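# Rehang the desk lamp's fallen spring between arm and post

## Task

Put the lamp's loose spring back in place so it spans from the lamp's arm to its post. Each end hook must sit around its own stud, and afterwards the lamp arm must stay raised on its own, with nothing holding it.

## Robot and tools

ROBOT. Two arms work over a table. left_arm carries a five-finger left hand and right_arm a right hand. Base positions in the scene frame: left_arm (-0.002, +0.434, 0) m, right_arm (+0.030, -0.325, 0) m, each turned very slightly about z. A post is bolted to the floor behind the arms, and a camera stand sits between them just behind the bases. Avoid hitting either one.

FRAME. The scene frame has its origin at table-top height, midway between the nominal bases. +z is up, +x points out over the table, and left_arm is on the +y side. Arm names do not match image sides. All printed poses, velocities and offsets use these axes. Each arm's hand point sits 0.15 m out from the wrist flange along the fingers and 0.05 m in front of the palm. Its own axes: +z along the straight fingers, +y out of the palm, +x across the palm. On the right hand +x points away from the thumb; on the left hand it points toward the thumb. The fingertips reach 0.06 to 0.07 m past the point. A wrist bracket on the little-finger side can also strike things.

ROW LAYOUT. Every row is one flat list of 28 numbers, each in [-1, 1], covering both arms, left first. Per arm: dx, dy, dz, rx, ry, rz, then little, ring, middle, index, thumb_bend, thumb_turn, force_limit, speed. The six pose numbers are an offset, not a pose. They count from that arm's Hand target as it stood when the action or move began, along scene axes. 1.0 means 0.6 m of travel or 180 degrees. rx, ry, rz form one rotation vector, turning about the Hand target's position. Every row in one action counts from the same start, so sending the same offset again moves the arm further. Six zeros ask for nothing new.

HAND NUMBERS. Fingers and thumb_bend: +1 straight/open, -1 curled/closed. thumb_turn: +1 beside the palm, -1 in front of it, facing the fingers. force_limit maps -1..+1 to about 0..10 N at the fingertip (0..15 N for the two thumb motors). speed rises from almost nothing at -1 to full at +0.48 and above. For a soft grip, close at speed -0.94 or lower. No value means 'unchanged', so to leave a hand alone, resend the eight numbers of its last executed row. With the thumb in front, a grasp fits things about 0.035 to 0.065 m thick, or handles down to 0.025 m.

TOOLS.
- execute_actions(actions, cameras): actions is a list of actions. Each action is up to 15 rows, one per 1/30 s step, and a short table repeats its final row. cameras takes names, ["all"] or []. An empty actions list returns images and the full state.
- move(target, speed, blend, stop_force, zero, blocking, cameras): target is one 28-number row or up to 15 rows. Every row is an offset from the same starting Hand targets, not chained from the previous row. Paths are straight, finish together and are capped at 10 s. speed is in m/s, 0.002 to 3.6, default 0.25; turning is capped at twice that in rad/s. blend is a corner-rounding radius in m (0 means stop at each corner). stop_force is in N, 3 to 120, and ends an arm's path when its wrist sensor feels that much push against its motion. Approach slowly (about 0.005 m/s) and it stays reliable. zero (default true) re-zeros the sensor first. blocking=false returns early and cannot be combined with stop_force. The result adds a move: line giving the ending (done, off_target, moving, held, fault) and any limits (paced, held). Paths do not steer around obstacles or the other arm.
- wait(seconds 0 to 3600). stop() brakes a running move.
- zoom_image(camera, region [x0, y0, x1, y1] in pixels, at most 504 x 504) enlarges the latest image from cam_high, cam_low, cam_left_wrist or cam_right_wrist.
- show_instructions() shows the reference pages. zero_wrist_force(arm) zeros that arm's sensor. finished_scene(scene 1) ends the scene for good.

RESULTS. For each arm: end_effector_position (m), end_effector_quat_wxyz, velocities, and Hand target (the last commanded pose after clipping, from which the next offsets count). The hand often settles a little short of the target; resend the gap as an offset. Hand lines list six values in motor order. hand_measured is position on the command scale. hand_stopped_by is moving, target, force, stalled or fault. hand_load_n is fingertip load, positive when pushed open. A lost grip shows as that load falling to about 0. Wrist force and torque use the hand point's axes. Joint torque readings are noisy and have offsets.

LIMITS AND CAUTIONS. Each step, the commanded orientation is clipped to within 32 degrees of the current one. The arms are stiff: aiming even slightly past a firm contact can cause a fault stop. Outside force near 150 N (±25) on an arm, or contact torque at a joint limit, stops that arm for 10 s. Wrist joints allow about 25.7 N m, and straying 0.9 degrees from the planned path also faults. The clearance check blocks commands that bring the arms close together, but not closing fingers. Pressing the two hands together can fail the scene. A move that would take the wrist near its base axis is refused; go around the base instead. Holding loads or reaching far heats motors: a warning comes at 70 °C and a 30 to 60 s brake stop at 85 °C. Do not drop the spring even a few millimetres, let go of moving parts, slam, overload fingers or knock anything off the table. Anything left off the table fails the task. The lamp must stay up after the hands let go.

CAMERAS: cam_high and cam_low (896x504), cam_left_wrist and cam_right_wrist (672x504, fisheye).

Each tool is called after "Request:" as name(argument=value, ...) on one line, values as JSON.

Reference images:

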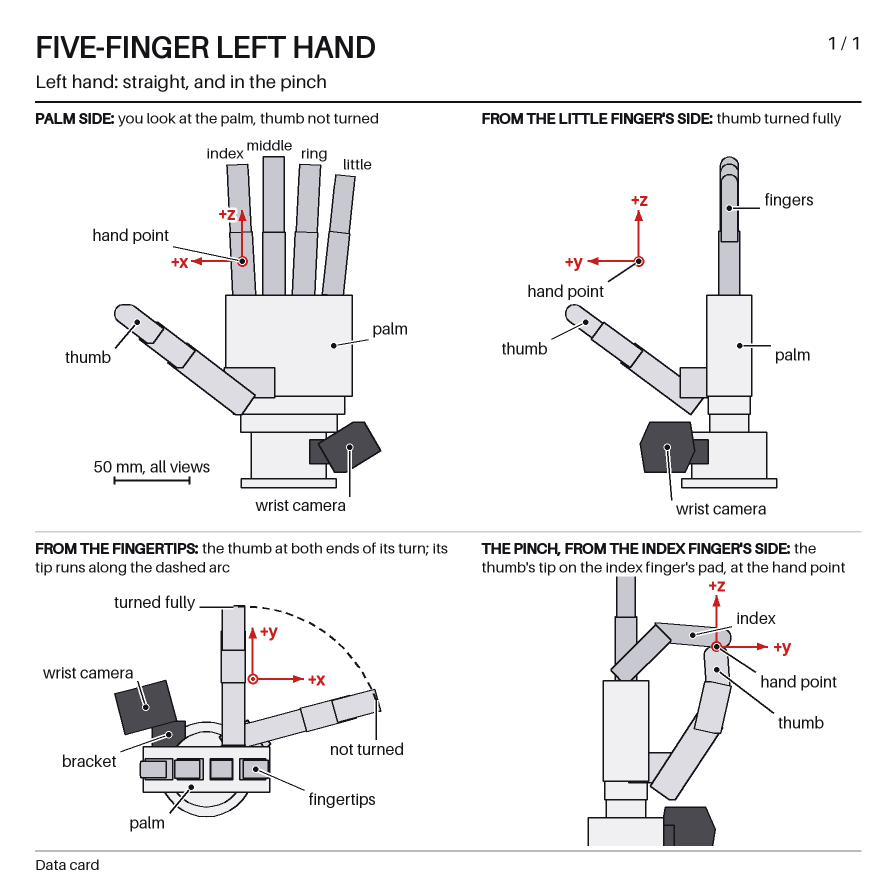

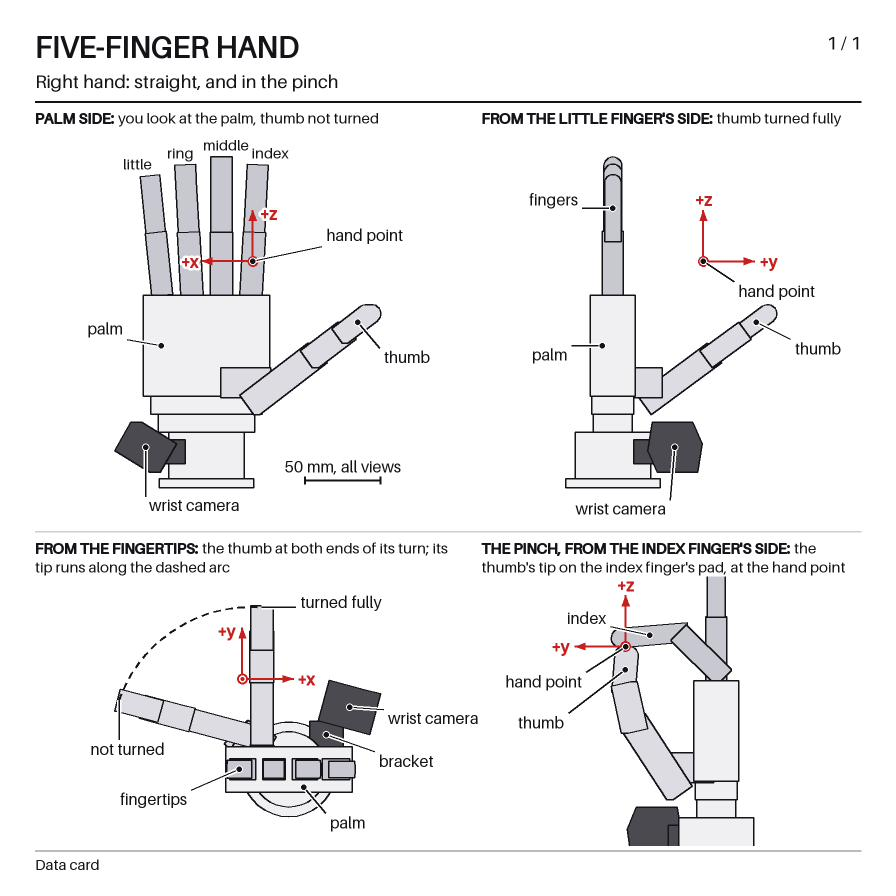

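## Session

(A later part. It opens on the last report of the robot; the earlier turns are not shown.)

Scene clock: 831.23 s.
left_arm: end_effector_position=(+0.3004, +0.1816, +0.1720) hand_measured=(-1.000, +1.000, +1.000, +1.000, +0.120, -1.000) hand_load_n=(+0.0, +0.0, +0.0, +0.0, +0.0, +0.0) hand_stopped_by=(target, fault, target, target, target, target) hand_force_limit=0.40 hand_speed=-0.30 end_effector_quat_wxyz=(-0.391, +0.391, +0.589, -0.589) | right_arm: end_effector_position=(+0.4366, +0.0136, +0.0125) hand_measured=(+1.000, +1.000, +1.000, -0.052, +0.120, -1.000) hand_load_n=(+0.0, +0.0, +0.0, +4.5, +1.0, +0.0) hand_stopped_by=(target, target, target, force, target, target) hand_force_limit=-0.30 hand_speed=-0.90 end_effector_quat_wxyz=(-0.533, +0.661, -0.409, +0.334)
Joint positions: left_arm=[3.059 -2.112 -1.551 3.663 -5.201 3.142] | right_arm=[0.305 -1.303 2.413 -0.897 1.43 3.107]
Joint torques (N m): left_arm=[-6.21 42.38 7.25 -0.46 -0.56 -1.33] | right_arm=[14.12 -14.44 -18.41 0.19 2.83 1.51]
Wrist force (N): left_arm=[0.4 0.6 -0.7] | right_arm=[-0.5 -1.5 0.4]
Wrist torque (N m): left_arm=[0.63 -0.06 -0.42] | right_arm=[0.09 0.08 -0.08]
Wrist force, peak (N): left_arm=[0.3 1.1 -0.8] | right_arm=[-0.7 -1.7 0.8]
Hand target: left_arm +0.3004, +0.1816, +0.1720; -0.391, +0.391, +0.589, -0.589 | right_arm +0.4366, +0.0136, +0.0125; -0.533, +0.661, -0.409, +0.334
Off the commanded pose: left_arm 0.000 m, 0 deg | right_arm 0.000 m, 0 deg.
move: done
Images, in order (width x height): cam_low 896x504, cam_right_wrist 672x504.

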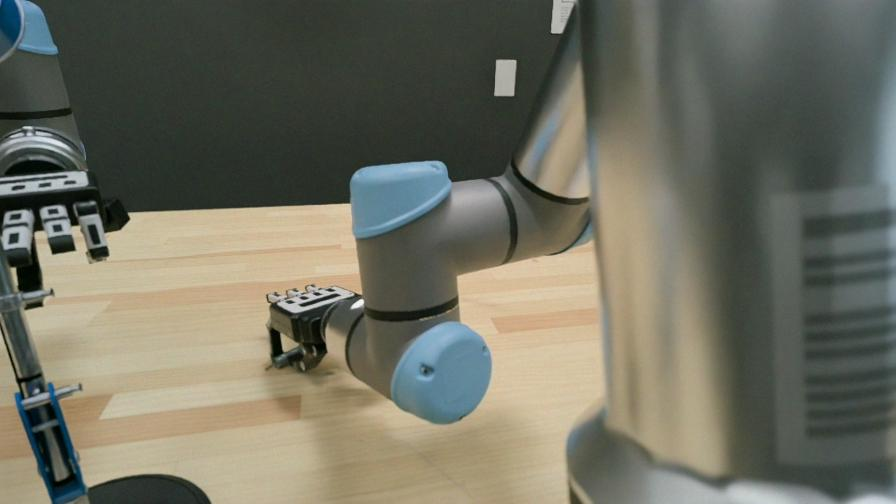

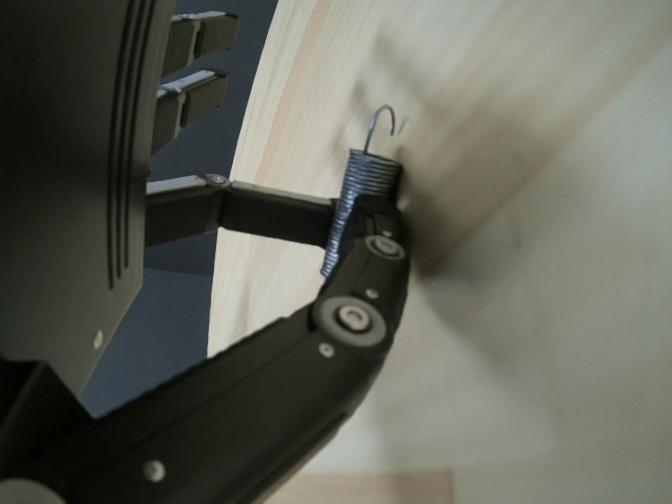

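Request:
move(target=[0,0,0,0,0,0,-1,1,1,1,0.12,-1,0.4,-0.3,0,0,0,0,0,0,1,1,1,-0.5,0.12,-1,0.4,-0.94], cameras=[])

Request:
move(target=[0,0,0,0,0,0,-1,1,1,1,0.12,-1,0.4,-0.3,0,0,0.03,0,0,0,1,1,1,-0.5,0.12,-1,0.4,-0.94], speed=0.02, cameras=["cam_right_wrist", "cam_low"])

Request:
zoom_image(camera="cam_right_wrist", region=[240, 60, 520, 310])

Request:
zoom_image(camera="cam_low", region=[240, 280, 340, 370])

Scene clock: 835.27 s.
left_arm: end_effector_position=(+0.3004, +0.1816, +0.1720) hand_measured=(-1.000, +1.000, +1.000, +1.000, +0.120, -1.000) hand_load_n=(+0.0, +0.0, +0.0, +0.0, +0.0, +0.0) hand_stopped_by=(target, fault, target, target, target, target) hand_force_limit=0.40 hand_speed=-0.30 end_effector_quat_wxyz=(-0.391, +0.391, +0.589, -0.589) | right_arm: end_effector_position=(+0.4366, +0.0136, +0.0125) hand_measured=(+1.000, +1.000, +1.000, -0.066, +0.120, -1.000) hand_load_n=(+0.0, +0.0, +0.0, +8.5, +1.0, -1.0) hand_stopped_by=(target, target, target, force, target, target) hand_force_limit=0.40 hand_speed=-0.94 end_effector_quat_wxyz=(-0.533, +0.661, -0.409, +0.334)
Joint positions: left_arm=[3.059 -2.112 -1.551 3.663 -5.201 3.142] | right_arm=[0.305 -1.303 2.413 -0.897 1.43 3.107]
Joint torques (N m): left_arm=[-6.05 42.5 7.22 -0.46 -0.58 -1.38] | right_arm=[13.27 -13.83 -10.59 0.34 2.57 0.15]
Wrist force (N): left_arm=[0.3 0.7 -0.4] | right_arm=[-0.7 -2.8 0.5]
Wrist torque (N m): left_arm=[0.61 -0.04 -0.42] | right_arm=[0.00 0.11 -0.11]
Wrist force, peak (N): left_arm=[0.1 1.2 -0.8] | right_arm=[-0.4 -3.3 0.5]
Hand target: left_arm +0.3004, +0.1816, +0.1720; -0.391, +0.391, +0.589, -0.589 | right_arm +0.4366, +0.0136, +0.0125; -0.533, +0.661, -0.409, +0.334
Off the commanded pose: left_arm 0.000 m, 0 deg | right_arm 0.000 m, 0 deg.
move: done

Scene clock: 836.60 s.
left_arm: end_effector_position=(+0.3004, +0.1816, +0.1720) hand_measured=(-1.000, +1.000, +1.000, +1.000, +0.120, -1.000) hand_load_n=(+0.0, +0.0, +0.0, +0.0, +0.0, +0.0) hand_stopped_by=(target, fault, target, target, target, target) hand_force_limit=0.40 hand_speed=-0.30 end_effector_quat_wxyz=(-0.391, +0.391, +0.589, -0.589) | right_arm: end_effector_position=(+0.4365, +0.0136, +0.0304) hand_measured=(+1.000, +1.000, +1.000, -0.066, +0.120, -1.000) hand_load_n=(+0.0, +0.0, +0.0, +8.0, +3.5, -1.0) hand_stopped_by=(target, target, target, force, target, target) hand_force_limit=0.40 hand_speed=-0.94 end_effector_quat_wxyz=(-0.533, +0.661, -0.409, +0.334)
Joint positions: left_arm=[3.059 -2.112 -1.551 3.663 -5.201 3.142] | right_arm=[0.305 -1.358 2.402 -0.831 1.43 3.107]
Joint torques (N m): left_arm=[-5.98 42.44 7.42 -0.41 -0.53 -1.32] | right_arm=[11.98 -27.62 -21.22 0.58 2.34 0.78]
Wrist force (N): left_arm=[0.3 0.8 -0.7] | right_arm=[-0.6 0.6 1.1]
Wrist torque (N m): left_arm=[0.63 -0.04 -0.43] | right_arm=[0.17 0.10 -0.07]
Wrist force, peak (N): left_arm=[0.2 1.2 -0.7] | right_arm=[-0.4 -3.1 0.0]
Hand target: left_arm +0.3004, +0.1816, +0.1720; -0.391, +0.391, +0.589, -0.589 | right_arm +0.4366, +0.0136, +0.0305; -0.533, +0.661, -0.409, +0.334
Off the commanded pose: left_arm 0.000 m, 0 deg | right_arm 0.000 m, 0 deg.
move: done
Images, in order (width x height): cam_low 896x504, cam_right_wrist 672x504.

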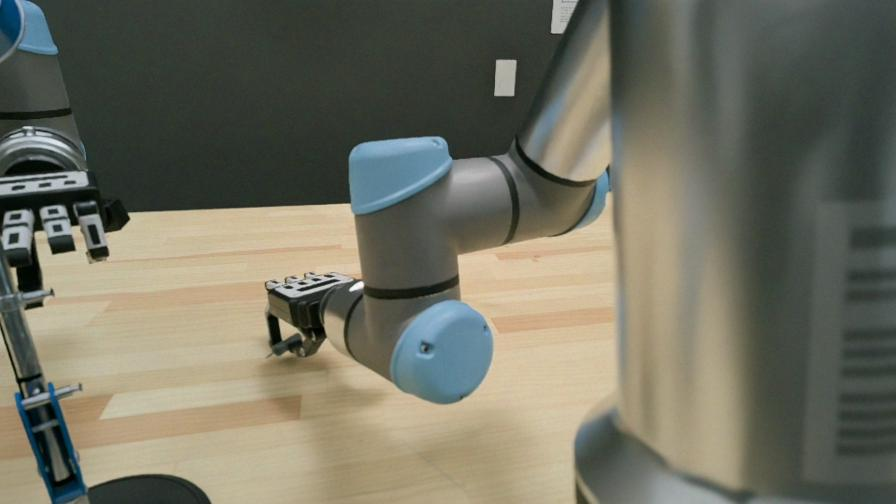

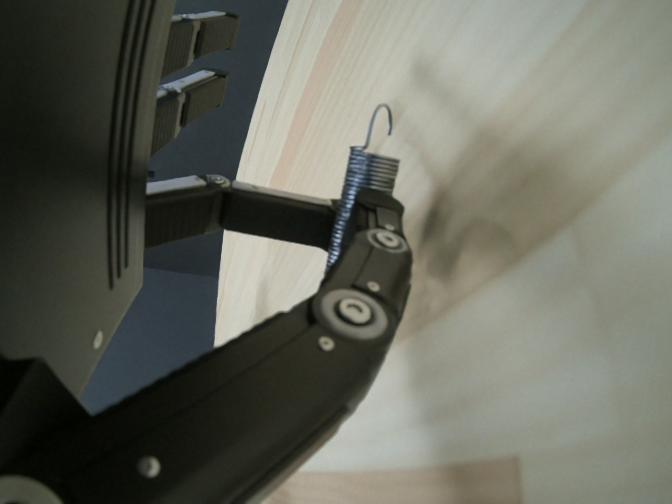

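Scaled by 1.800 from the camera's image (finer frame: 960x720).

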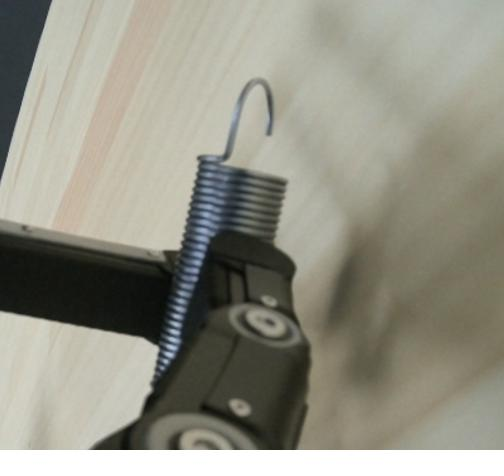

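Scaled by 5.040 from the camera's image (finer frame: 1280x720).

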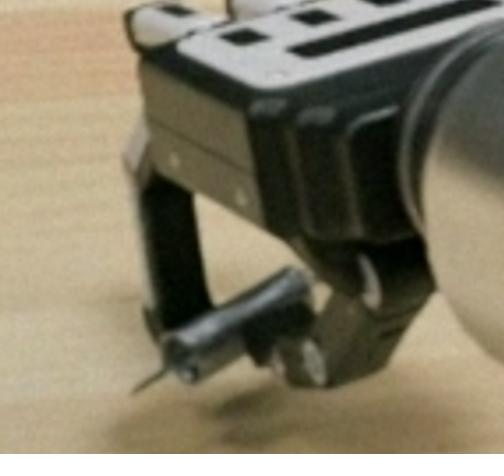

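Request:
move(target=[[0,0,0,0,0,0,-1,1,1,1,0.12,-1,0.4,-0.3,0,0,0.1,0,0,0,1,1,1,-0.5,0.12,-1,0.4,-0.94],[0,0,0,0,0,0,-1,1,1,1,0.12,-1,0.4,-0.3,-0.1277,-0.006,0.2825,0.4118,0.2444,-0.2597,1,1,1,-0.5,0.12,-1,0.4,-0.94]], speed=0.2, blend=[0.02,0], cameras=["all"])

Request:
zoom_image(camera="cam_right_wrist", region=[240, 60, 520, 310])

Request:
zoom_image(camera="cam_low", region=[0, 180, 240, 420])

Scene clock: 878.87 s.
left_arm: end_effector_position=(+0.3004, +0.1816, +0.1720) hand_measured=(-1.000, +1.000, +1.000, +1.000, +0.120, -1.000) hand_load_n=(+0.5, +0.0, +0.0, +0.0, +0.0, +0.0) hand_stopped_by=(target, fault, target, target, target, target) hand_force_limit=0.40 hand_speed=-0.30 end_effector_quat_wxyz=(-0.391, +0.391, +0.589, -0.589) | right_arm: end_effector_position=(+0.3599, +0.0100, +0.2000) hand_measured=(+1.000, +1.000, +1.000, -0.066, +0.120, -1.000) hand_load_n=(+0.0, +0.0, +0.0, +7.5, +3.5, -1.0) hand_stopped_by=(target, target, target, force, target, target) hand_force_limit=0.40 hand_speed=-0.94 end_effector_quat_wxyz=(+0.468, -0.095, +0.877, +0.047)
Joint positions: left_arm=[3.059 -2.112 -1.551 3.663 -5.201 3.142] | right_arm=[0.533 -1.721 2.219 0.119 1.846 4.895]
Joint torques (N m): left_arm=[-5.89 42.44 7.07 -0.5 -0.6 -1.4] | right_arm=[14.66 -4 -28.36 1.56 2.87 1.27]
Wrist force (N): left_arm=[0.0 0.0 -0.4] | right_arm=[-0.1 0.3 2.3]
Wrist torque (N m): left_arm=[0.56 -0.01 -0.43] | right_arm=[-0.07 -0.14 -0.10]
Wrist force, peak (N): left_arm=[0.2 1.1 -1.0] | right_arm=[-0.4 0.6 2.6]
Hand target: left_arm +0.3004, +0.1816, +0.1720; -0.391, +0.391, +0.589, -0.589 | right_arm +0.3599, +0.0100, +0.2000; +0.468, -0.095, +0.877, +0.047
Off the commanded pose: left_arm 0.000 m, 0 deg | right_arm 0.000 m, 0 deg.
move: done

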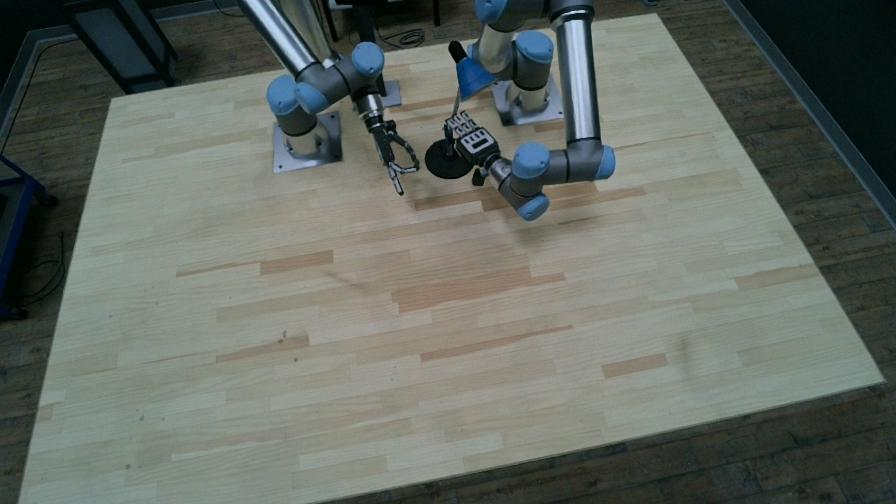

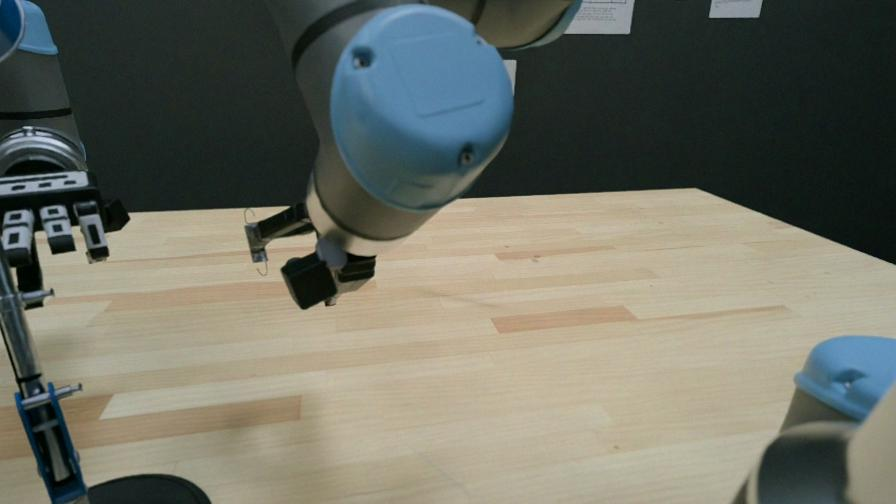

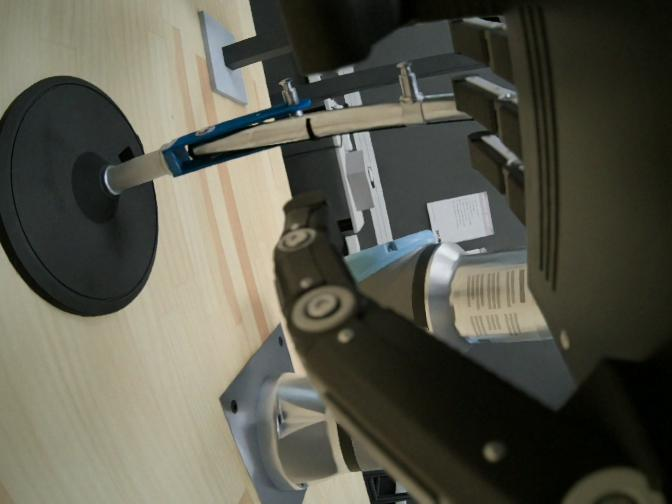

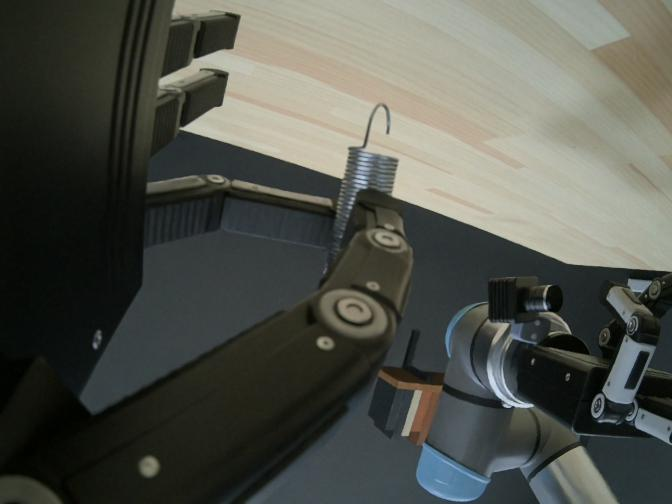

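Scaled by 1.800 from the camera's image (finer frame: 960x720).

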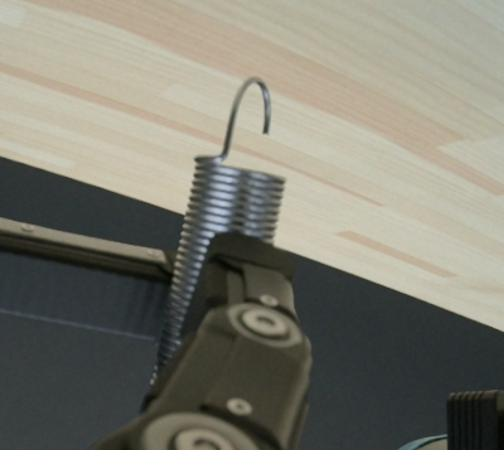

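Scaled by 2.100 from the camera's image (finer frame: 1280x720).

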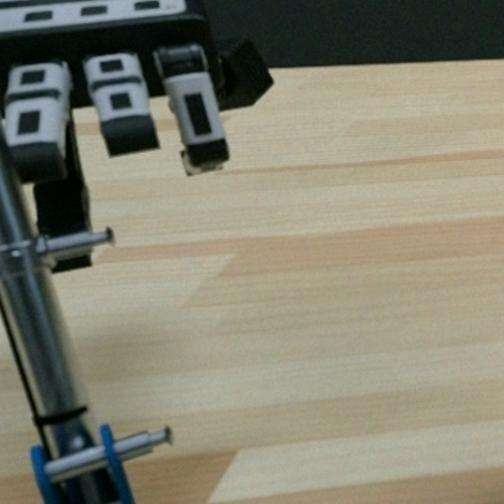

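Request:
zoom_image(camera="cam_low", region=[200, 190, 300, 290])

Scaled by 5.040 from the camera's image (finer frame: 1280x720).

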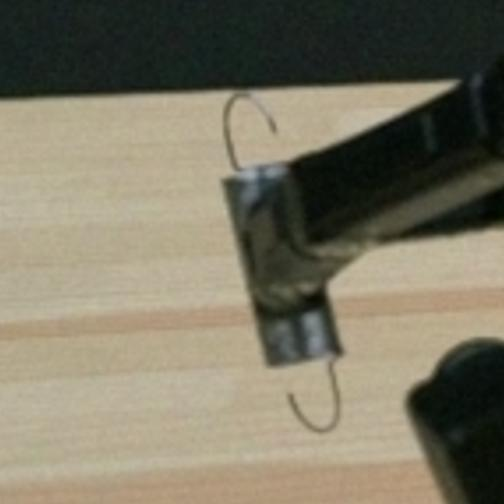

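Request:
move(target=[0,0,0,0,0,0,-1,1,1,1,0.12,-1,0.4,-0.3,-0.1617,0.055,-0.0167,0,0,0,1,1,1,-0.5,0.12,-1,0.4,-0.94], speed=0.06, cameras=["cam_low", "cam_left_wrist", "cam_right_wrist"])

Request:
zoom_image(camera="cam_left_wrist", region=[200, 0, 560, 260])

Request:
zoom_image(camera="cam_low", region=[0, 200, 220, 420])

Scene clock: 893.70 s.
left_arm: end_effector_position=(+0.3004, +0.1816, +0.1720) hand_measured=(-1.000, +1.000, +1.000, +1.000, +0.120, -1.000) hand_load_n=(+0.0, +0.0, +0.0, -0.5, +0.0, +0.0) hand_stopped_by=(target, fault, target, target, target, target) hand_force_limit=0.40 hand_speed=-0.30 end_effector_quat_wxyz=(-0.391, +0.391, +0.589, -0.589) | right_arm: end_effector_position=(+0.2630, +0.0429, +0.1900) hand_measured=(+1.000, +1.000, +1.000, -0.066, +0.120, -1.000) hand_load_n=(-0.5, +0.0, +0.0, +8.0, +3.5, -1.5) hand_stopped_by=(target, target, target, force, target, target) hand_force_limit=0.40 hand_speed=-0.94 end_effector_quat_wxyz=(+0.468, -0.095, +0.877, +0.047)
Joint positions: left_arm=[3.059 -2.112 -1.551 3.663 -5.201 3.142] | right_arm=[0.935 -1.661 2.22 0.177 2.161 5.172]
Joint torques (N m): left_arm=[-5.48 42.22 7.41 -0.43 -0.58 -1.45] | right_arm=[14.27 -4.45 -27.14 1.97 3.68 1.32]
Wrist force (N): left_arm=[0.0 0.7 -0.7] | right_arm=[-0.4 0.7 2.3]
Wrist torque (N m): left_arm=[0.66 -0.01 -0.45] | right_arm=[0.01 -0.06 -0.11]
Wrist force, peak (N): left_arm=[0.1 1.1 -0.9] | right_arm=[0.1 0.8 2.7]
Hand target: left_arm +0.3004, +0.1816, +0.1720; -0.391, +0.391, +0.589, -0.589 | right_arm +0.2629, +0.0430, +0.1900; +0.468, -0.095, +0.877, +0.047
Off the commanded pose: left_arm 0.000 m, 0 deg | right_arm 0.000 m, 0 deg.
move: done

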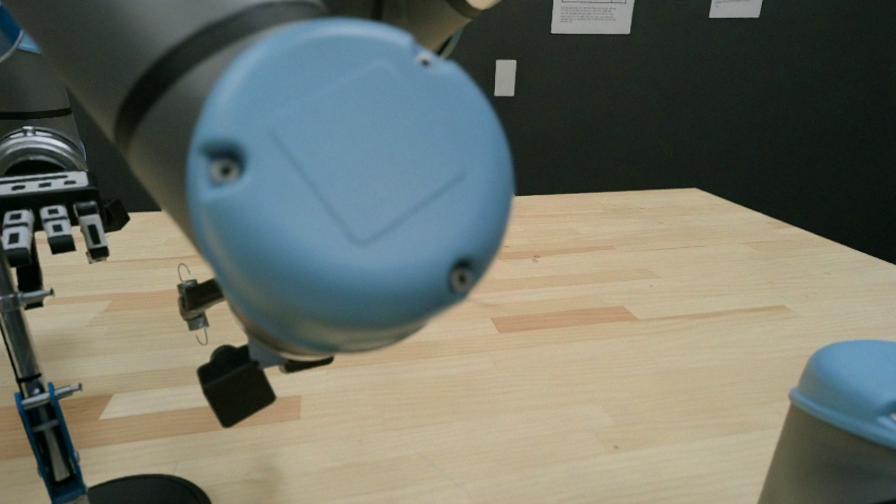

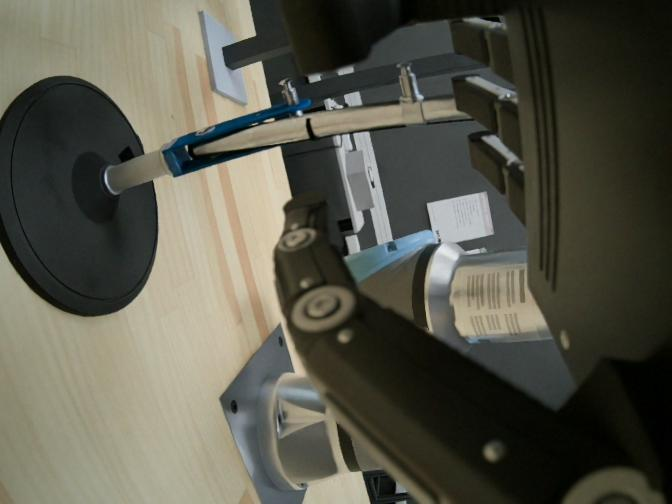

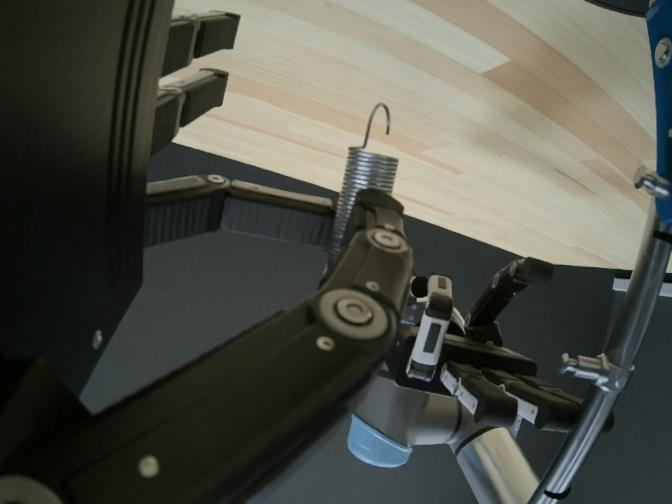

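Scaled by 1.400 from the camera's image (finer frame: 960x720).

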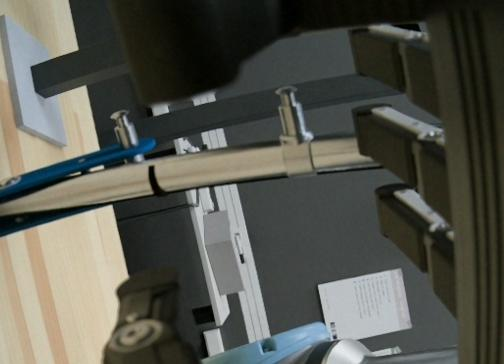

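Scaled by 2.291 from the camera's image (finer frame: 1280x720).

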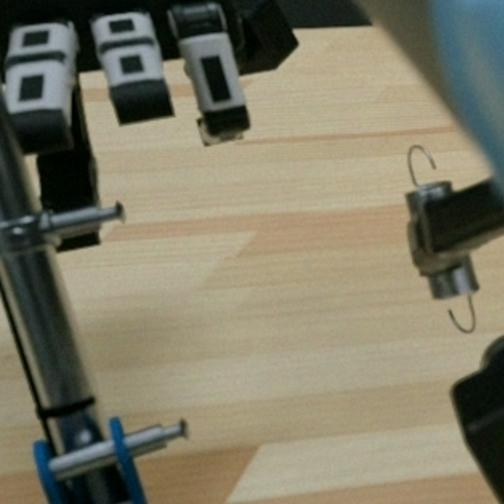

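Request:
move(target=[0,0,0,0,0,0,-1,1,1,1,0.12,-1,0.4,-0.3,-0.0527,0.0925,0.0027,0,0,0,1,1,1,-0.5,0.12,-1,0.4,-0.94], speed=0.04, stop_force=5, cameras=["cam_low", "cam_left_wrist", "cam_right_wrist"])

Request:
zoom_image(camera="cam_left_wrist", region=[200, 0, 560, 260])

Request:
zoom_image(camera="cam_low", region=[0, 240, 180, 420])

Scene clock: 914.77 s.
left_arm: end_effector_position=(+0.3004, +0.1816, +0.1720) hand_measured=(-1.000, +1.000, +1.000, +1.000, +0.120, -1.000) hand_load_n=(+0.0, +0.0, +0.0, +0.0, +0.0, +0.0) hand_stopped_by=(target, fault, target, target, target, target) hand_force_limit=0.40 hand_speed=-0.30 end_effector_quat_wxyz=(-0.391, +0.391, +0.589, -0.589) | right_arm: end_effector_position=(+0.2313, +0.0985, +0.1916) hand_measured=(+1.000, +1.000, +1.000, -0.066, +0.120, -1.000) hand_load_n=(+0.0, +0.0, -0.5, +8.0, +3.5, -1.0) hand_stopped_by=(target, target, target, force, target, target) hand_force_limit=0.40 hand_speed=-0.94 end_effector_quat_wxyz=(+0.468, -0.095, +0.877, +0.047)
Joint positions: left_arm=[3.059 -2.112 -1.551 3.663 -5.201 3.142] | right_arm=[1.149 -1.486 2.067 0.276 2.311 5.366]
Joint torques (N m): left_arm=[-5.65 42.45 7.35 -0.38 -0.58 -1.35] | right_arm=[15.69 -12.42 -25.87 2.3 3.47 1.41]
Wrist force (N): left_arm=[0.0 0.8 -0.7] | right_arm=[-0.4 0.5 2.2]
Wrist torque (N m): left_arm=[0.66 -0.01 -0.45] | right_arm=[-0.05 -0.07 -0.15]
Wrist force, peak (N): left_arm=[0.1 1.0 -0.9] | right_arm=[-0.3 0.8 2.5]
Hand target: left_arm +0.3004, +0.1816, +0.1720; -0.391, +0.391, +0.589, -0.589 | right_arm +0.2313, +0.0985, +0.1916; +0.468, -0.095, +0.877, +0.047
Off the commanded pose: left_arm 0.000 m, 0 deg | right_arm 0.000 m, 0 deg.
move: done

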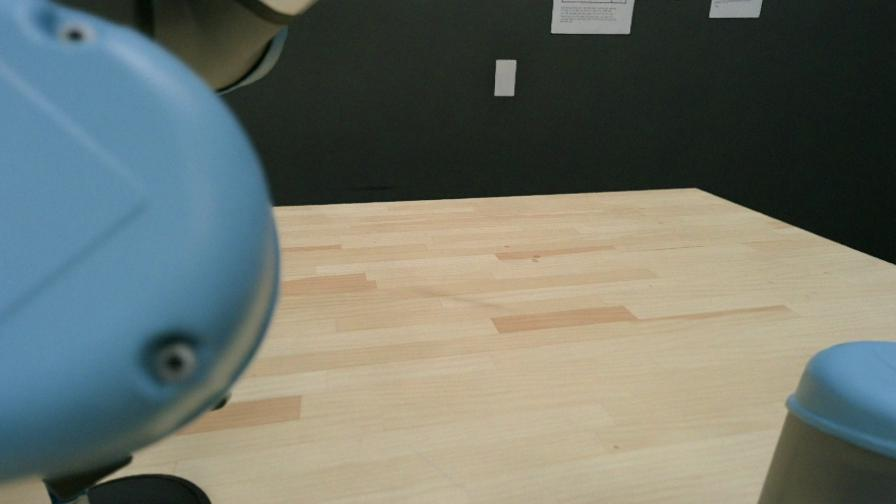

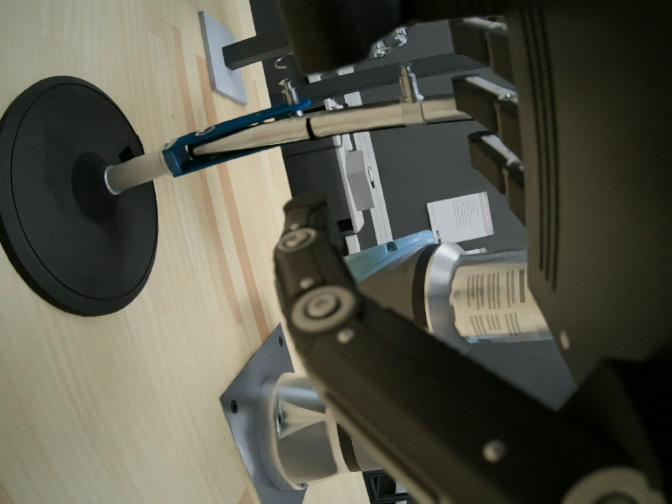

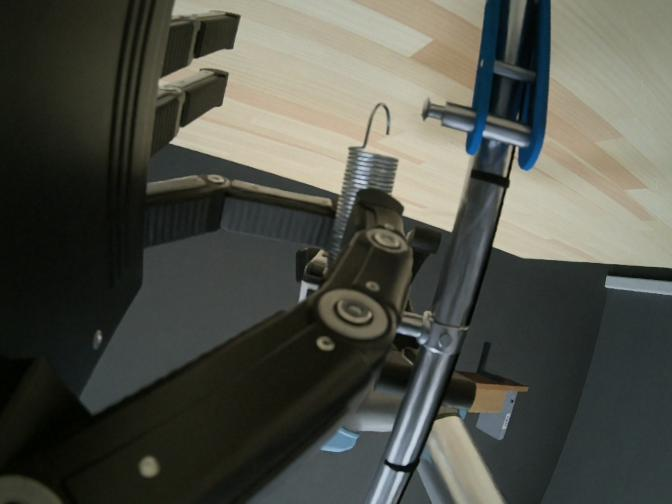

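Scaled by 1.400 from the camera's image (finer frame: 960x720).

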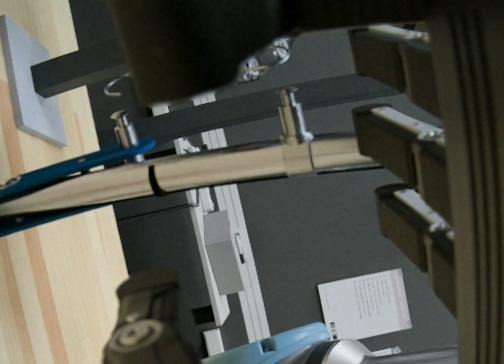

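Scaled by 2.800 from the camera's image (finer frame: 1280x720).

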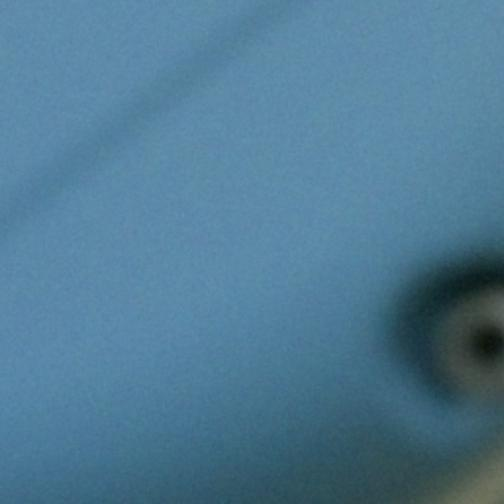

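Request:
zoom_image(camera="cam_right_wrist", region=[320, 60, 560, 260])

Scaled by 2.100 from the camera's image (finer frame: 960x720).

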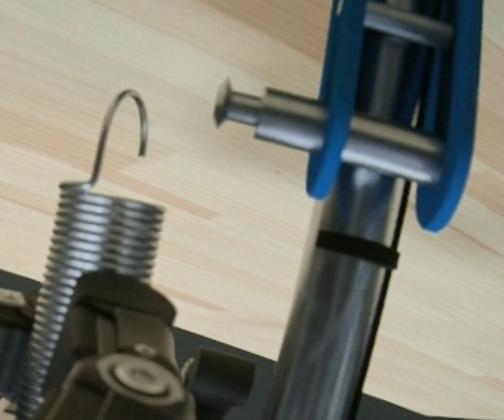

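Request:
move(target=[0,0,0,0,0,0,-1,1,1,1,0.12,-1,0.4,-0.3,-0.0158,0.0101,0.0167,0,0,0,1,1,1,-0.5,0.12,-1,0.4,-0.94], speed=0.02, stop_force=4, cameras=["cam_left_wrist", "cam_right_wrist"])

Request:
zoom_image(camera="cam_left_wrist", region=[260, 0, 480, 160])

Request:
zoom_image(camera="cam_right_wrist", region=[320, 60, 560, 260])

Scene clock: 945.30 s.
left_arm: end_effector_position=(+0.3004, +0.1816, +0.1720) hand_measured=(-1.000, +1.000, +1.000, +1.000, +0.120, -1.000) hand_load_n=(+0.0, +0.0, +0.0, +0.0, +0.0, +0.0) hand_stopped_by=(target, fault, target, target, target, target) hand_force_limit=0.40 hand_speed=-0.30 end_effector_quat_wxyz=(-0.391, +0.391, +0.589, -0.589) | right_arm: end_effector_position=(+0.2218, +0.1045, +0.2016) hand_measured=(+1.000, +1.000, +1.000, -0.066, +0.120, -1.000) hand_load_n=(+0.5, +0.0, +0.0, +7.5, +3.0, -1.0) hand_stopped_by=(target, target, target, force, target, target) hand_force_limit=0.40 hand_speed=-0.94 end_effector_quat_wxyz=(+0.468, -0.095, +0.877, +0.047)
Joint positions: left_arm=[3.059 -2.112 -1.551 3.663 -5.201 3.142] | right_arm=[1.187 -1.478 2.033 0.328 2.336 5.406]
Joint torques (N m): left_arm=[-5.59 42.74 7.51 -0.54 -0.6 -1.32] | right_arm=[13.86 -13.2 -25.71 2.24 3.58 1.56]
Wrist force (N): left_arm=[0.3 0.4 -0.7] | right_arm=[-0.2 0.6 2.2]
Wrist torque (N m): left_arm=[0.61 -0.05 -0.42] | right_arm=[-0.03 -0.10 -0.15]
Wrist force, peak (N): left_arm=[0.3 1.0 -0.9] | right_arm=[-0.3 1.0 2.6]
Hand target: left_arm +0.3004, +0.1816, +0.1720; -0.391, +0.391, +0.589, -0.589 | right_arm +0.2218, +0.1045, +0.2016; +0.468, -0.095, +0.877, +0.047
Off the commanded pose: left_arm 0.000 m, 0 deg | right_arm 0.000 m, 0 deg.
move: done

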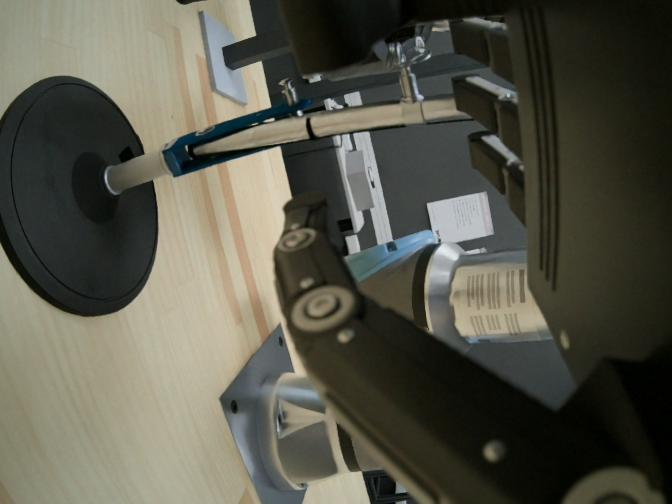

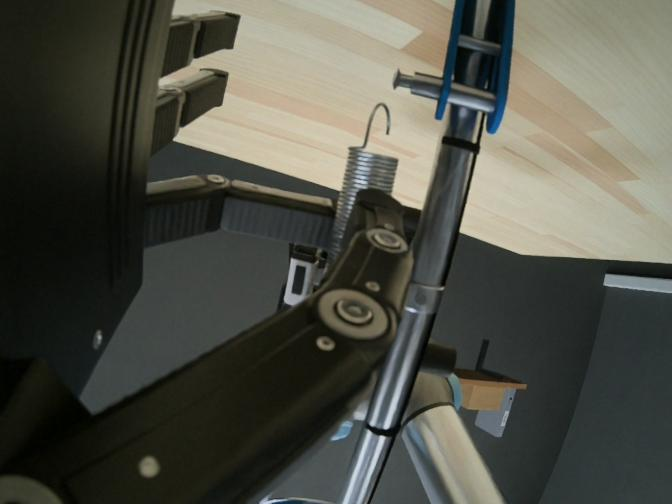

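Scaled by 2.291 from the camera's image (finer frame: 960x720).

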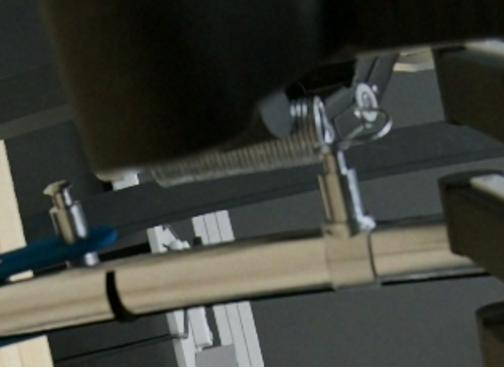

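Scaled by 2.100 from the camera's image (finer frame: 960x720).

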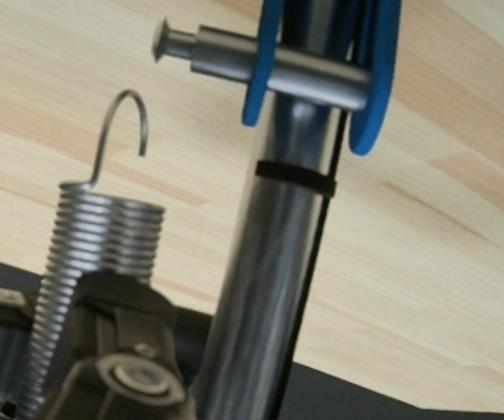

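Request:
zoom_image(camera="cam_left_wrist", region=[370, 20, 460, 110])

Scaled by 5.600 from the camera's image (finer frame: 960x720).

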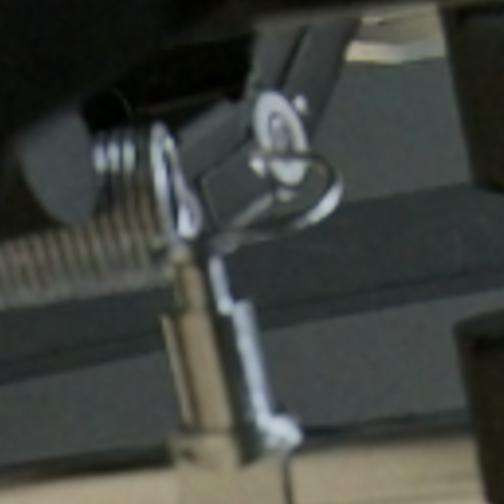

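Request:
move(target=[0,0,0,0,0,0,-1,1,1,1,0.12,-1,0.4,-0.3,-0.0155,-0.0102,-0.01,0,0,0,1,1,1,-0.5,0.12,-1,0.4,-0.94], speed=0.015, stop_force=4, cameras=["cam_left_wrist", "cam_right_wrist"])

Request:
zoom_image(camera="cam_left_wrist", region=[280, 20, 460, 130])

Request:
zoom_image(camera="cam_right_wrist", region=[320, 40, 560, 240])

Scene clock: 973.13 s.
left_arm: end_effector_position=(+0.3004, +0.1816, +0.1720) hand_measured=(-1.000, +1.000, +1.000, +1.000, +0.120, -1.000) hand_load_n=(+0.0, +0.0, +0.0, +0.0, +0.5, +0.0) hand_stopped_by=(target, fault, target, target, target, target) hand_force_limit=0.40 hand_speed=-0.30 end_effector_quat_wxyz=(-0.391, +0.391, +0.589, -0.589) | right_arm: end_effector_position=(+0.2125, +0.0984, +0.1956) hand_measured=(+1.000, +1.000, +1.000, -0.066, +0.120, -1.000) hand_load_n=(+0.0, +0.0, -0.5, +7.5, +3.5, -1.0) hand_stopped_by=(target, target, target, force, target, target) hand_force_limit=0.40 hand_speed=-0.94 end_effector_quat_wxyz=(+0.468, -0.095, +0.877, +0.047)
Joint positions: left_arm=[3.059 -2.112 -1.551 3.663 -5.201 3.142] | right_arm=[1.209 -1.479 2.056 0.323 2.35 5.43]
Joint torques (N m): left_arm=[-5.73 42.38 7.49 -0.56 -0.5 -1.36] | right_arm=[15.37 -18.7 -6.37 -0.17 3.64 1.66]
Wrist force (N): left_arm=[-0.2 0.6 -0.9] | right_arm=[0.0 0.7 2.5]
Wrist torque (N m): left_arm=[0.65 0.01 -0.46] | right_arm=[-0.02 -0.14 -0.14]
Wrist force, peak (N): left_arm=[0.4 1.1 -0.7] | right_arm=[-0.1 0.7 2.6]
Hand target: left_arm +0.3004, +0.1816, +0.1720; -0.391, +0.391, +0.589, -0.589 | right_arm +0.2125, +0.0984, +0.1956; +0.468, -0.095, +0.877, +0.047
Off the commanded pose: left_arm 0.000 m, 0 deg | right_arm 0.000 m, 0 deg.
move: done

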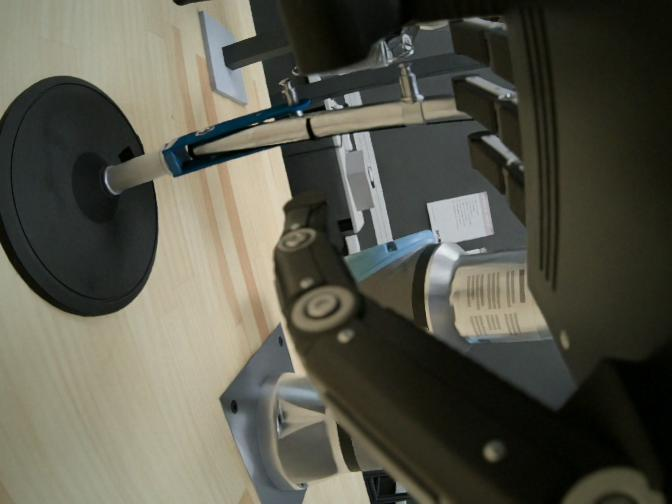

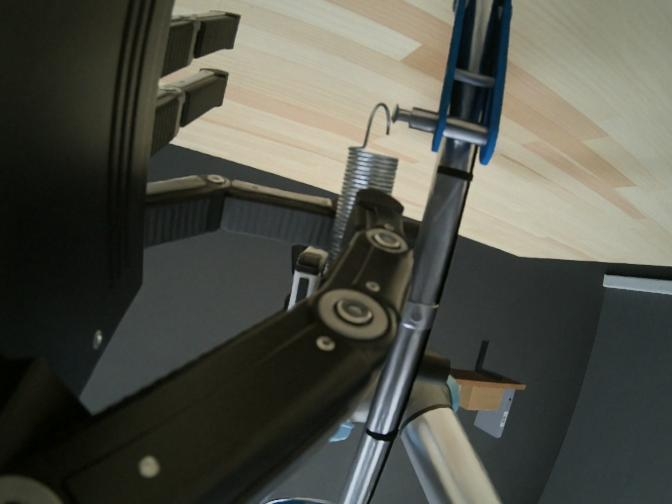

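Scaled by 2.800 from the camera's image (finer frame: 960x720).

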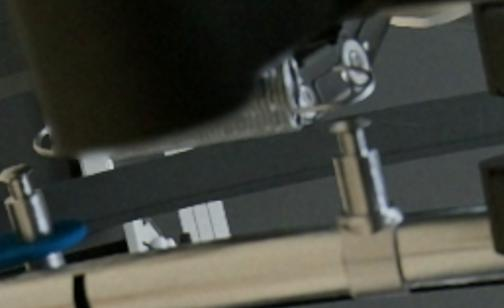

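Scaled by 2.100 from the camera's image (finer frame: 960x720).

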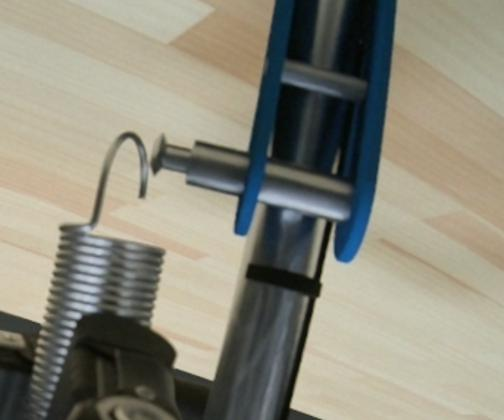

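Request:
move(target=[0,0,0,0,0,0,-1,1,1,1,0.12,-1,0.4,-0.3,-0.0057,0.0048,-0.0012,0,0,0,1,1,1,-0.5,0.12,-1,0.4,-0.94], speed=0.01, stop_force=3, cameras=["cam_left_wrist", "cam_right_wrist"])

Request:
zoom_image(camera="cam_left_wrist", region=[280, 20, 460, 130])

Request:
zoom_image(camera="cam_right_wrist", region=[340, 80, 460, 180])

Scene clock: 988.93 s.
left_arm: end_effector_position=(+0.3004, +0.1816, +0.1720) hand_measured=(-1.000, +1.000, +1.000, +1.000, +0.120, -1.000) hand_load_n=(+0.0, +0.0, +0.0, +0.0, +0.0, +0.0) hand_stopped_by=(target, fault, target, target, target, target) hand_force_limit=0.40 hand_speed=-0.30 end_effector_quat_wxyz=(-0.391, +0.391, +0.589, -0.589) | right_arm: end_effector_position=(+0.2091, +0.1013, +0.1949) hand_measured=(+1.000, +1.000, +1.000, -0.066, +0.120, -1.000) hand_load_n=(+0.0, +0.0, +0.0, +7.5, +3.5, -1.5) hand_stopped_by=(target, target, target, force, target, target) hand_force_limit=0.40 hand_speed=-0.94 end_effector_quat_wxyz=(+0.468, -0.095, +0.877, +0.047)
Joint positions: left_arm=[3.059 -2.112 -1.551 3.663 -5.201 3.142] | right_arm=[1.223 -1.467 2.048 0.331 2.359 5.446]
Joint torques (N m): left_arm=[-6.37 41.58 6.91 -0.52 -0.55 -1.34] | right_arm=[14.7 -13.27 -26.07 2.28 3.68 1.66]
Wrist force (N): left_arm=[0.1 0.6 -0.3] | right_arm=[-0.2 0.4 2.3]
Wrist torque (N m): left_arm=[0.63 -0.01 -0.44] | right_arm=[-0.06 -0.11 -0.15]
Wrist force, peak (N): left_arm=[0.3 1.2 -0.8] | right_arm=[-0.3 0.4 2.9]
Hand target: left_arm +0.3004, +0.1816, +0.1720; -0.391, +0.391, +0.589, -0.589 | right_arm +0.2091, +0.1013, +0.1949; +0.468, -0.095, +0.877, +0.047
Off the commanded pose: left_arm 0.000 m, 0 deg | right_arm 0.000 m, 0 deg.
move: done

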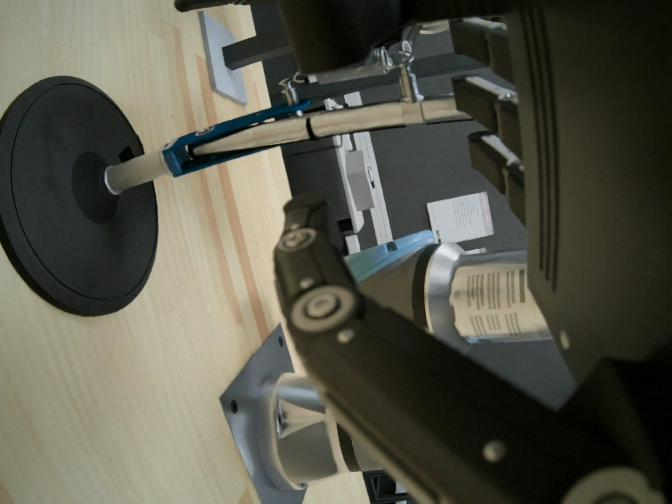

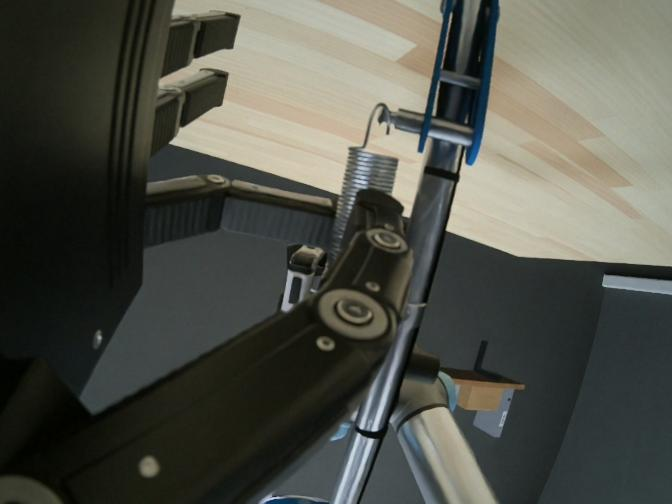

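Scaled by 2.800 from the camera's image (finer frame: 960x720).

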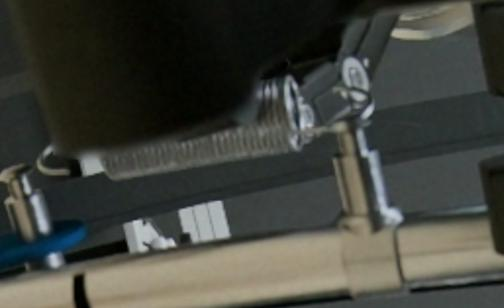

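Scaled by 4.200 from the camera's image (finer frame: 960x720).

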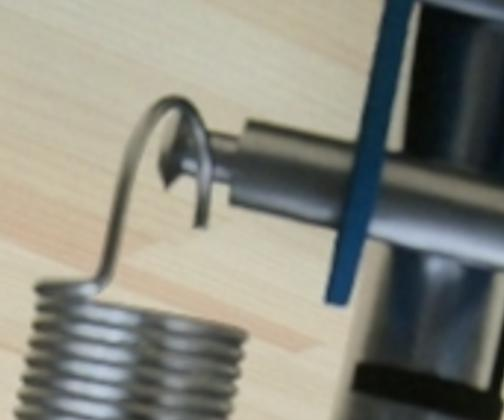

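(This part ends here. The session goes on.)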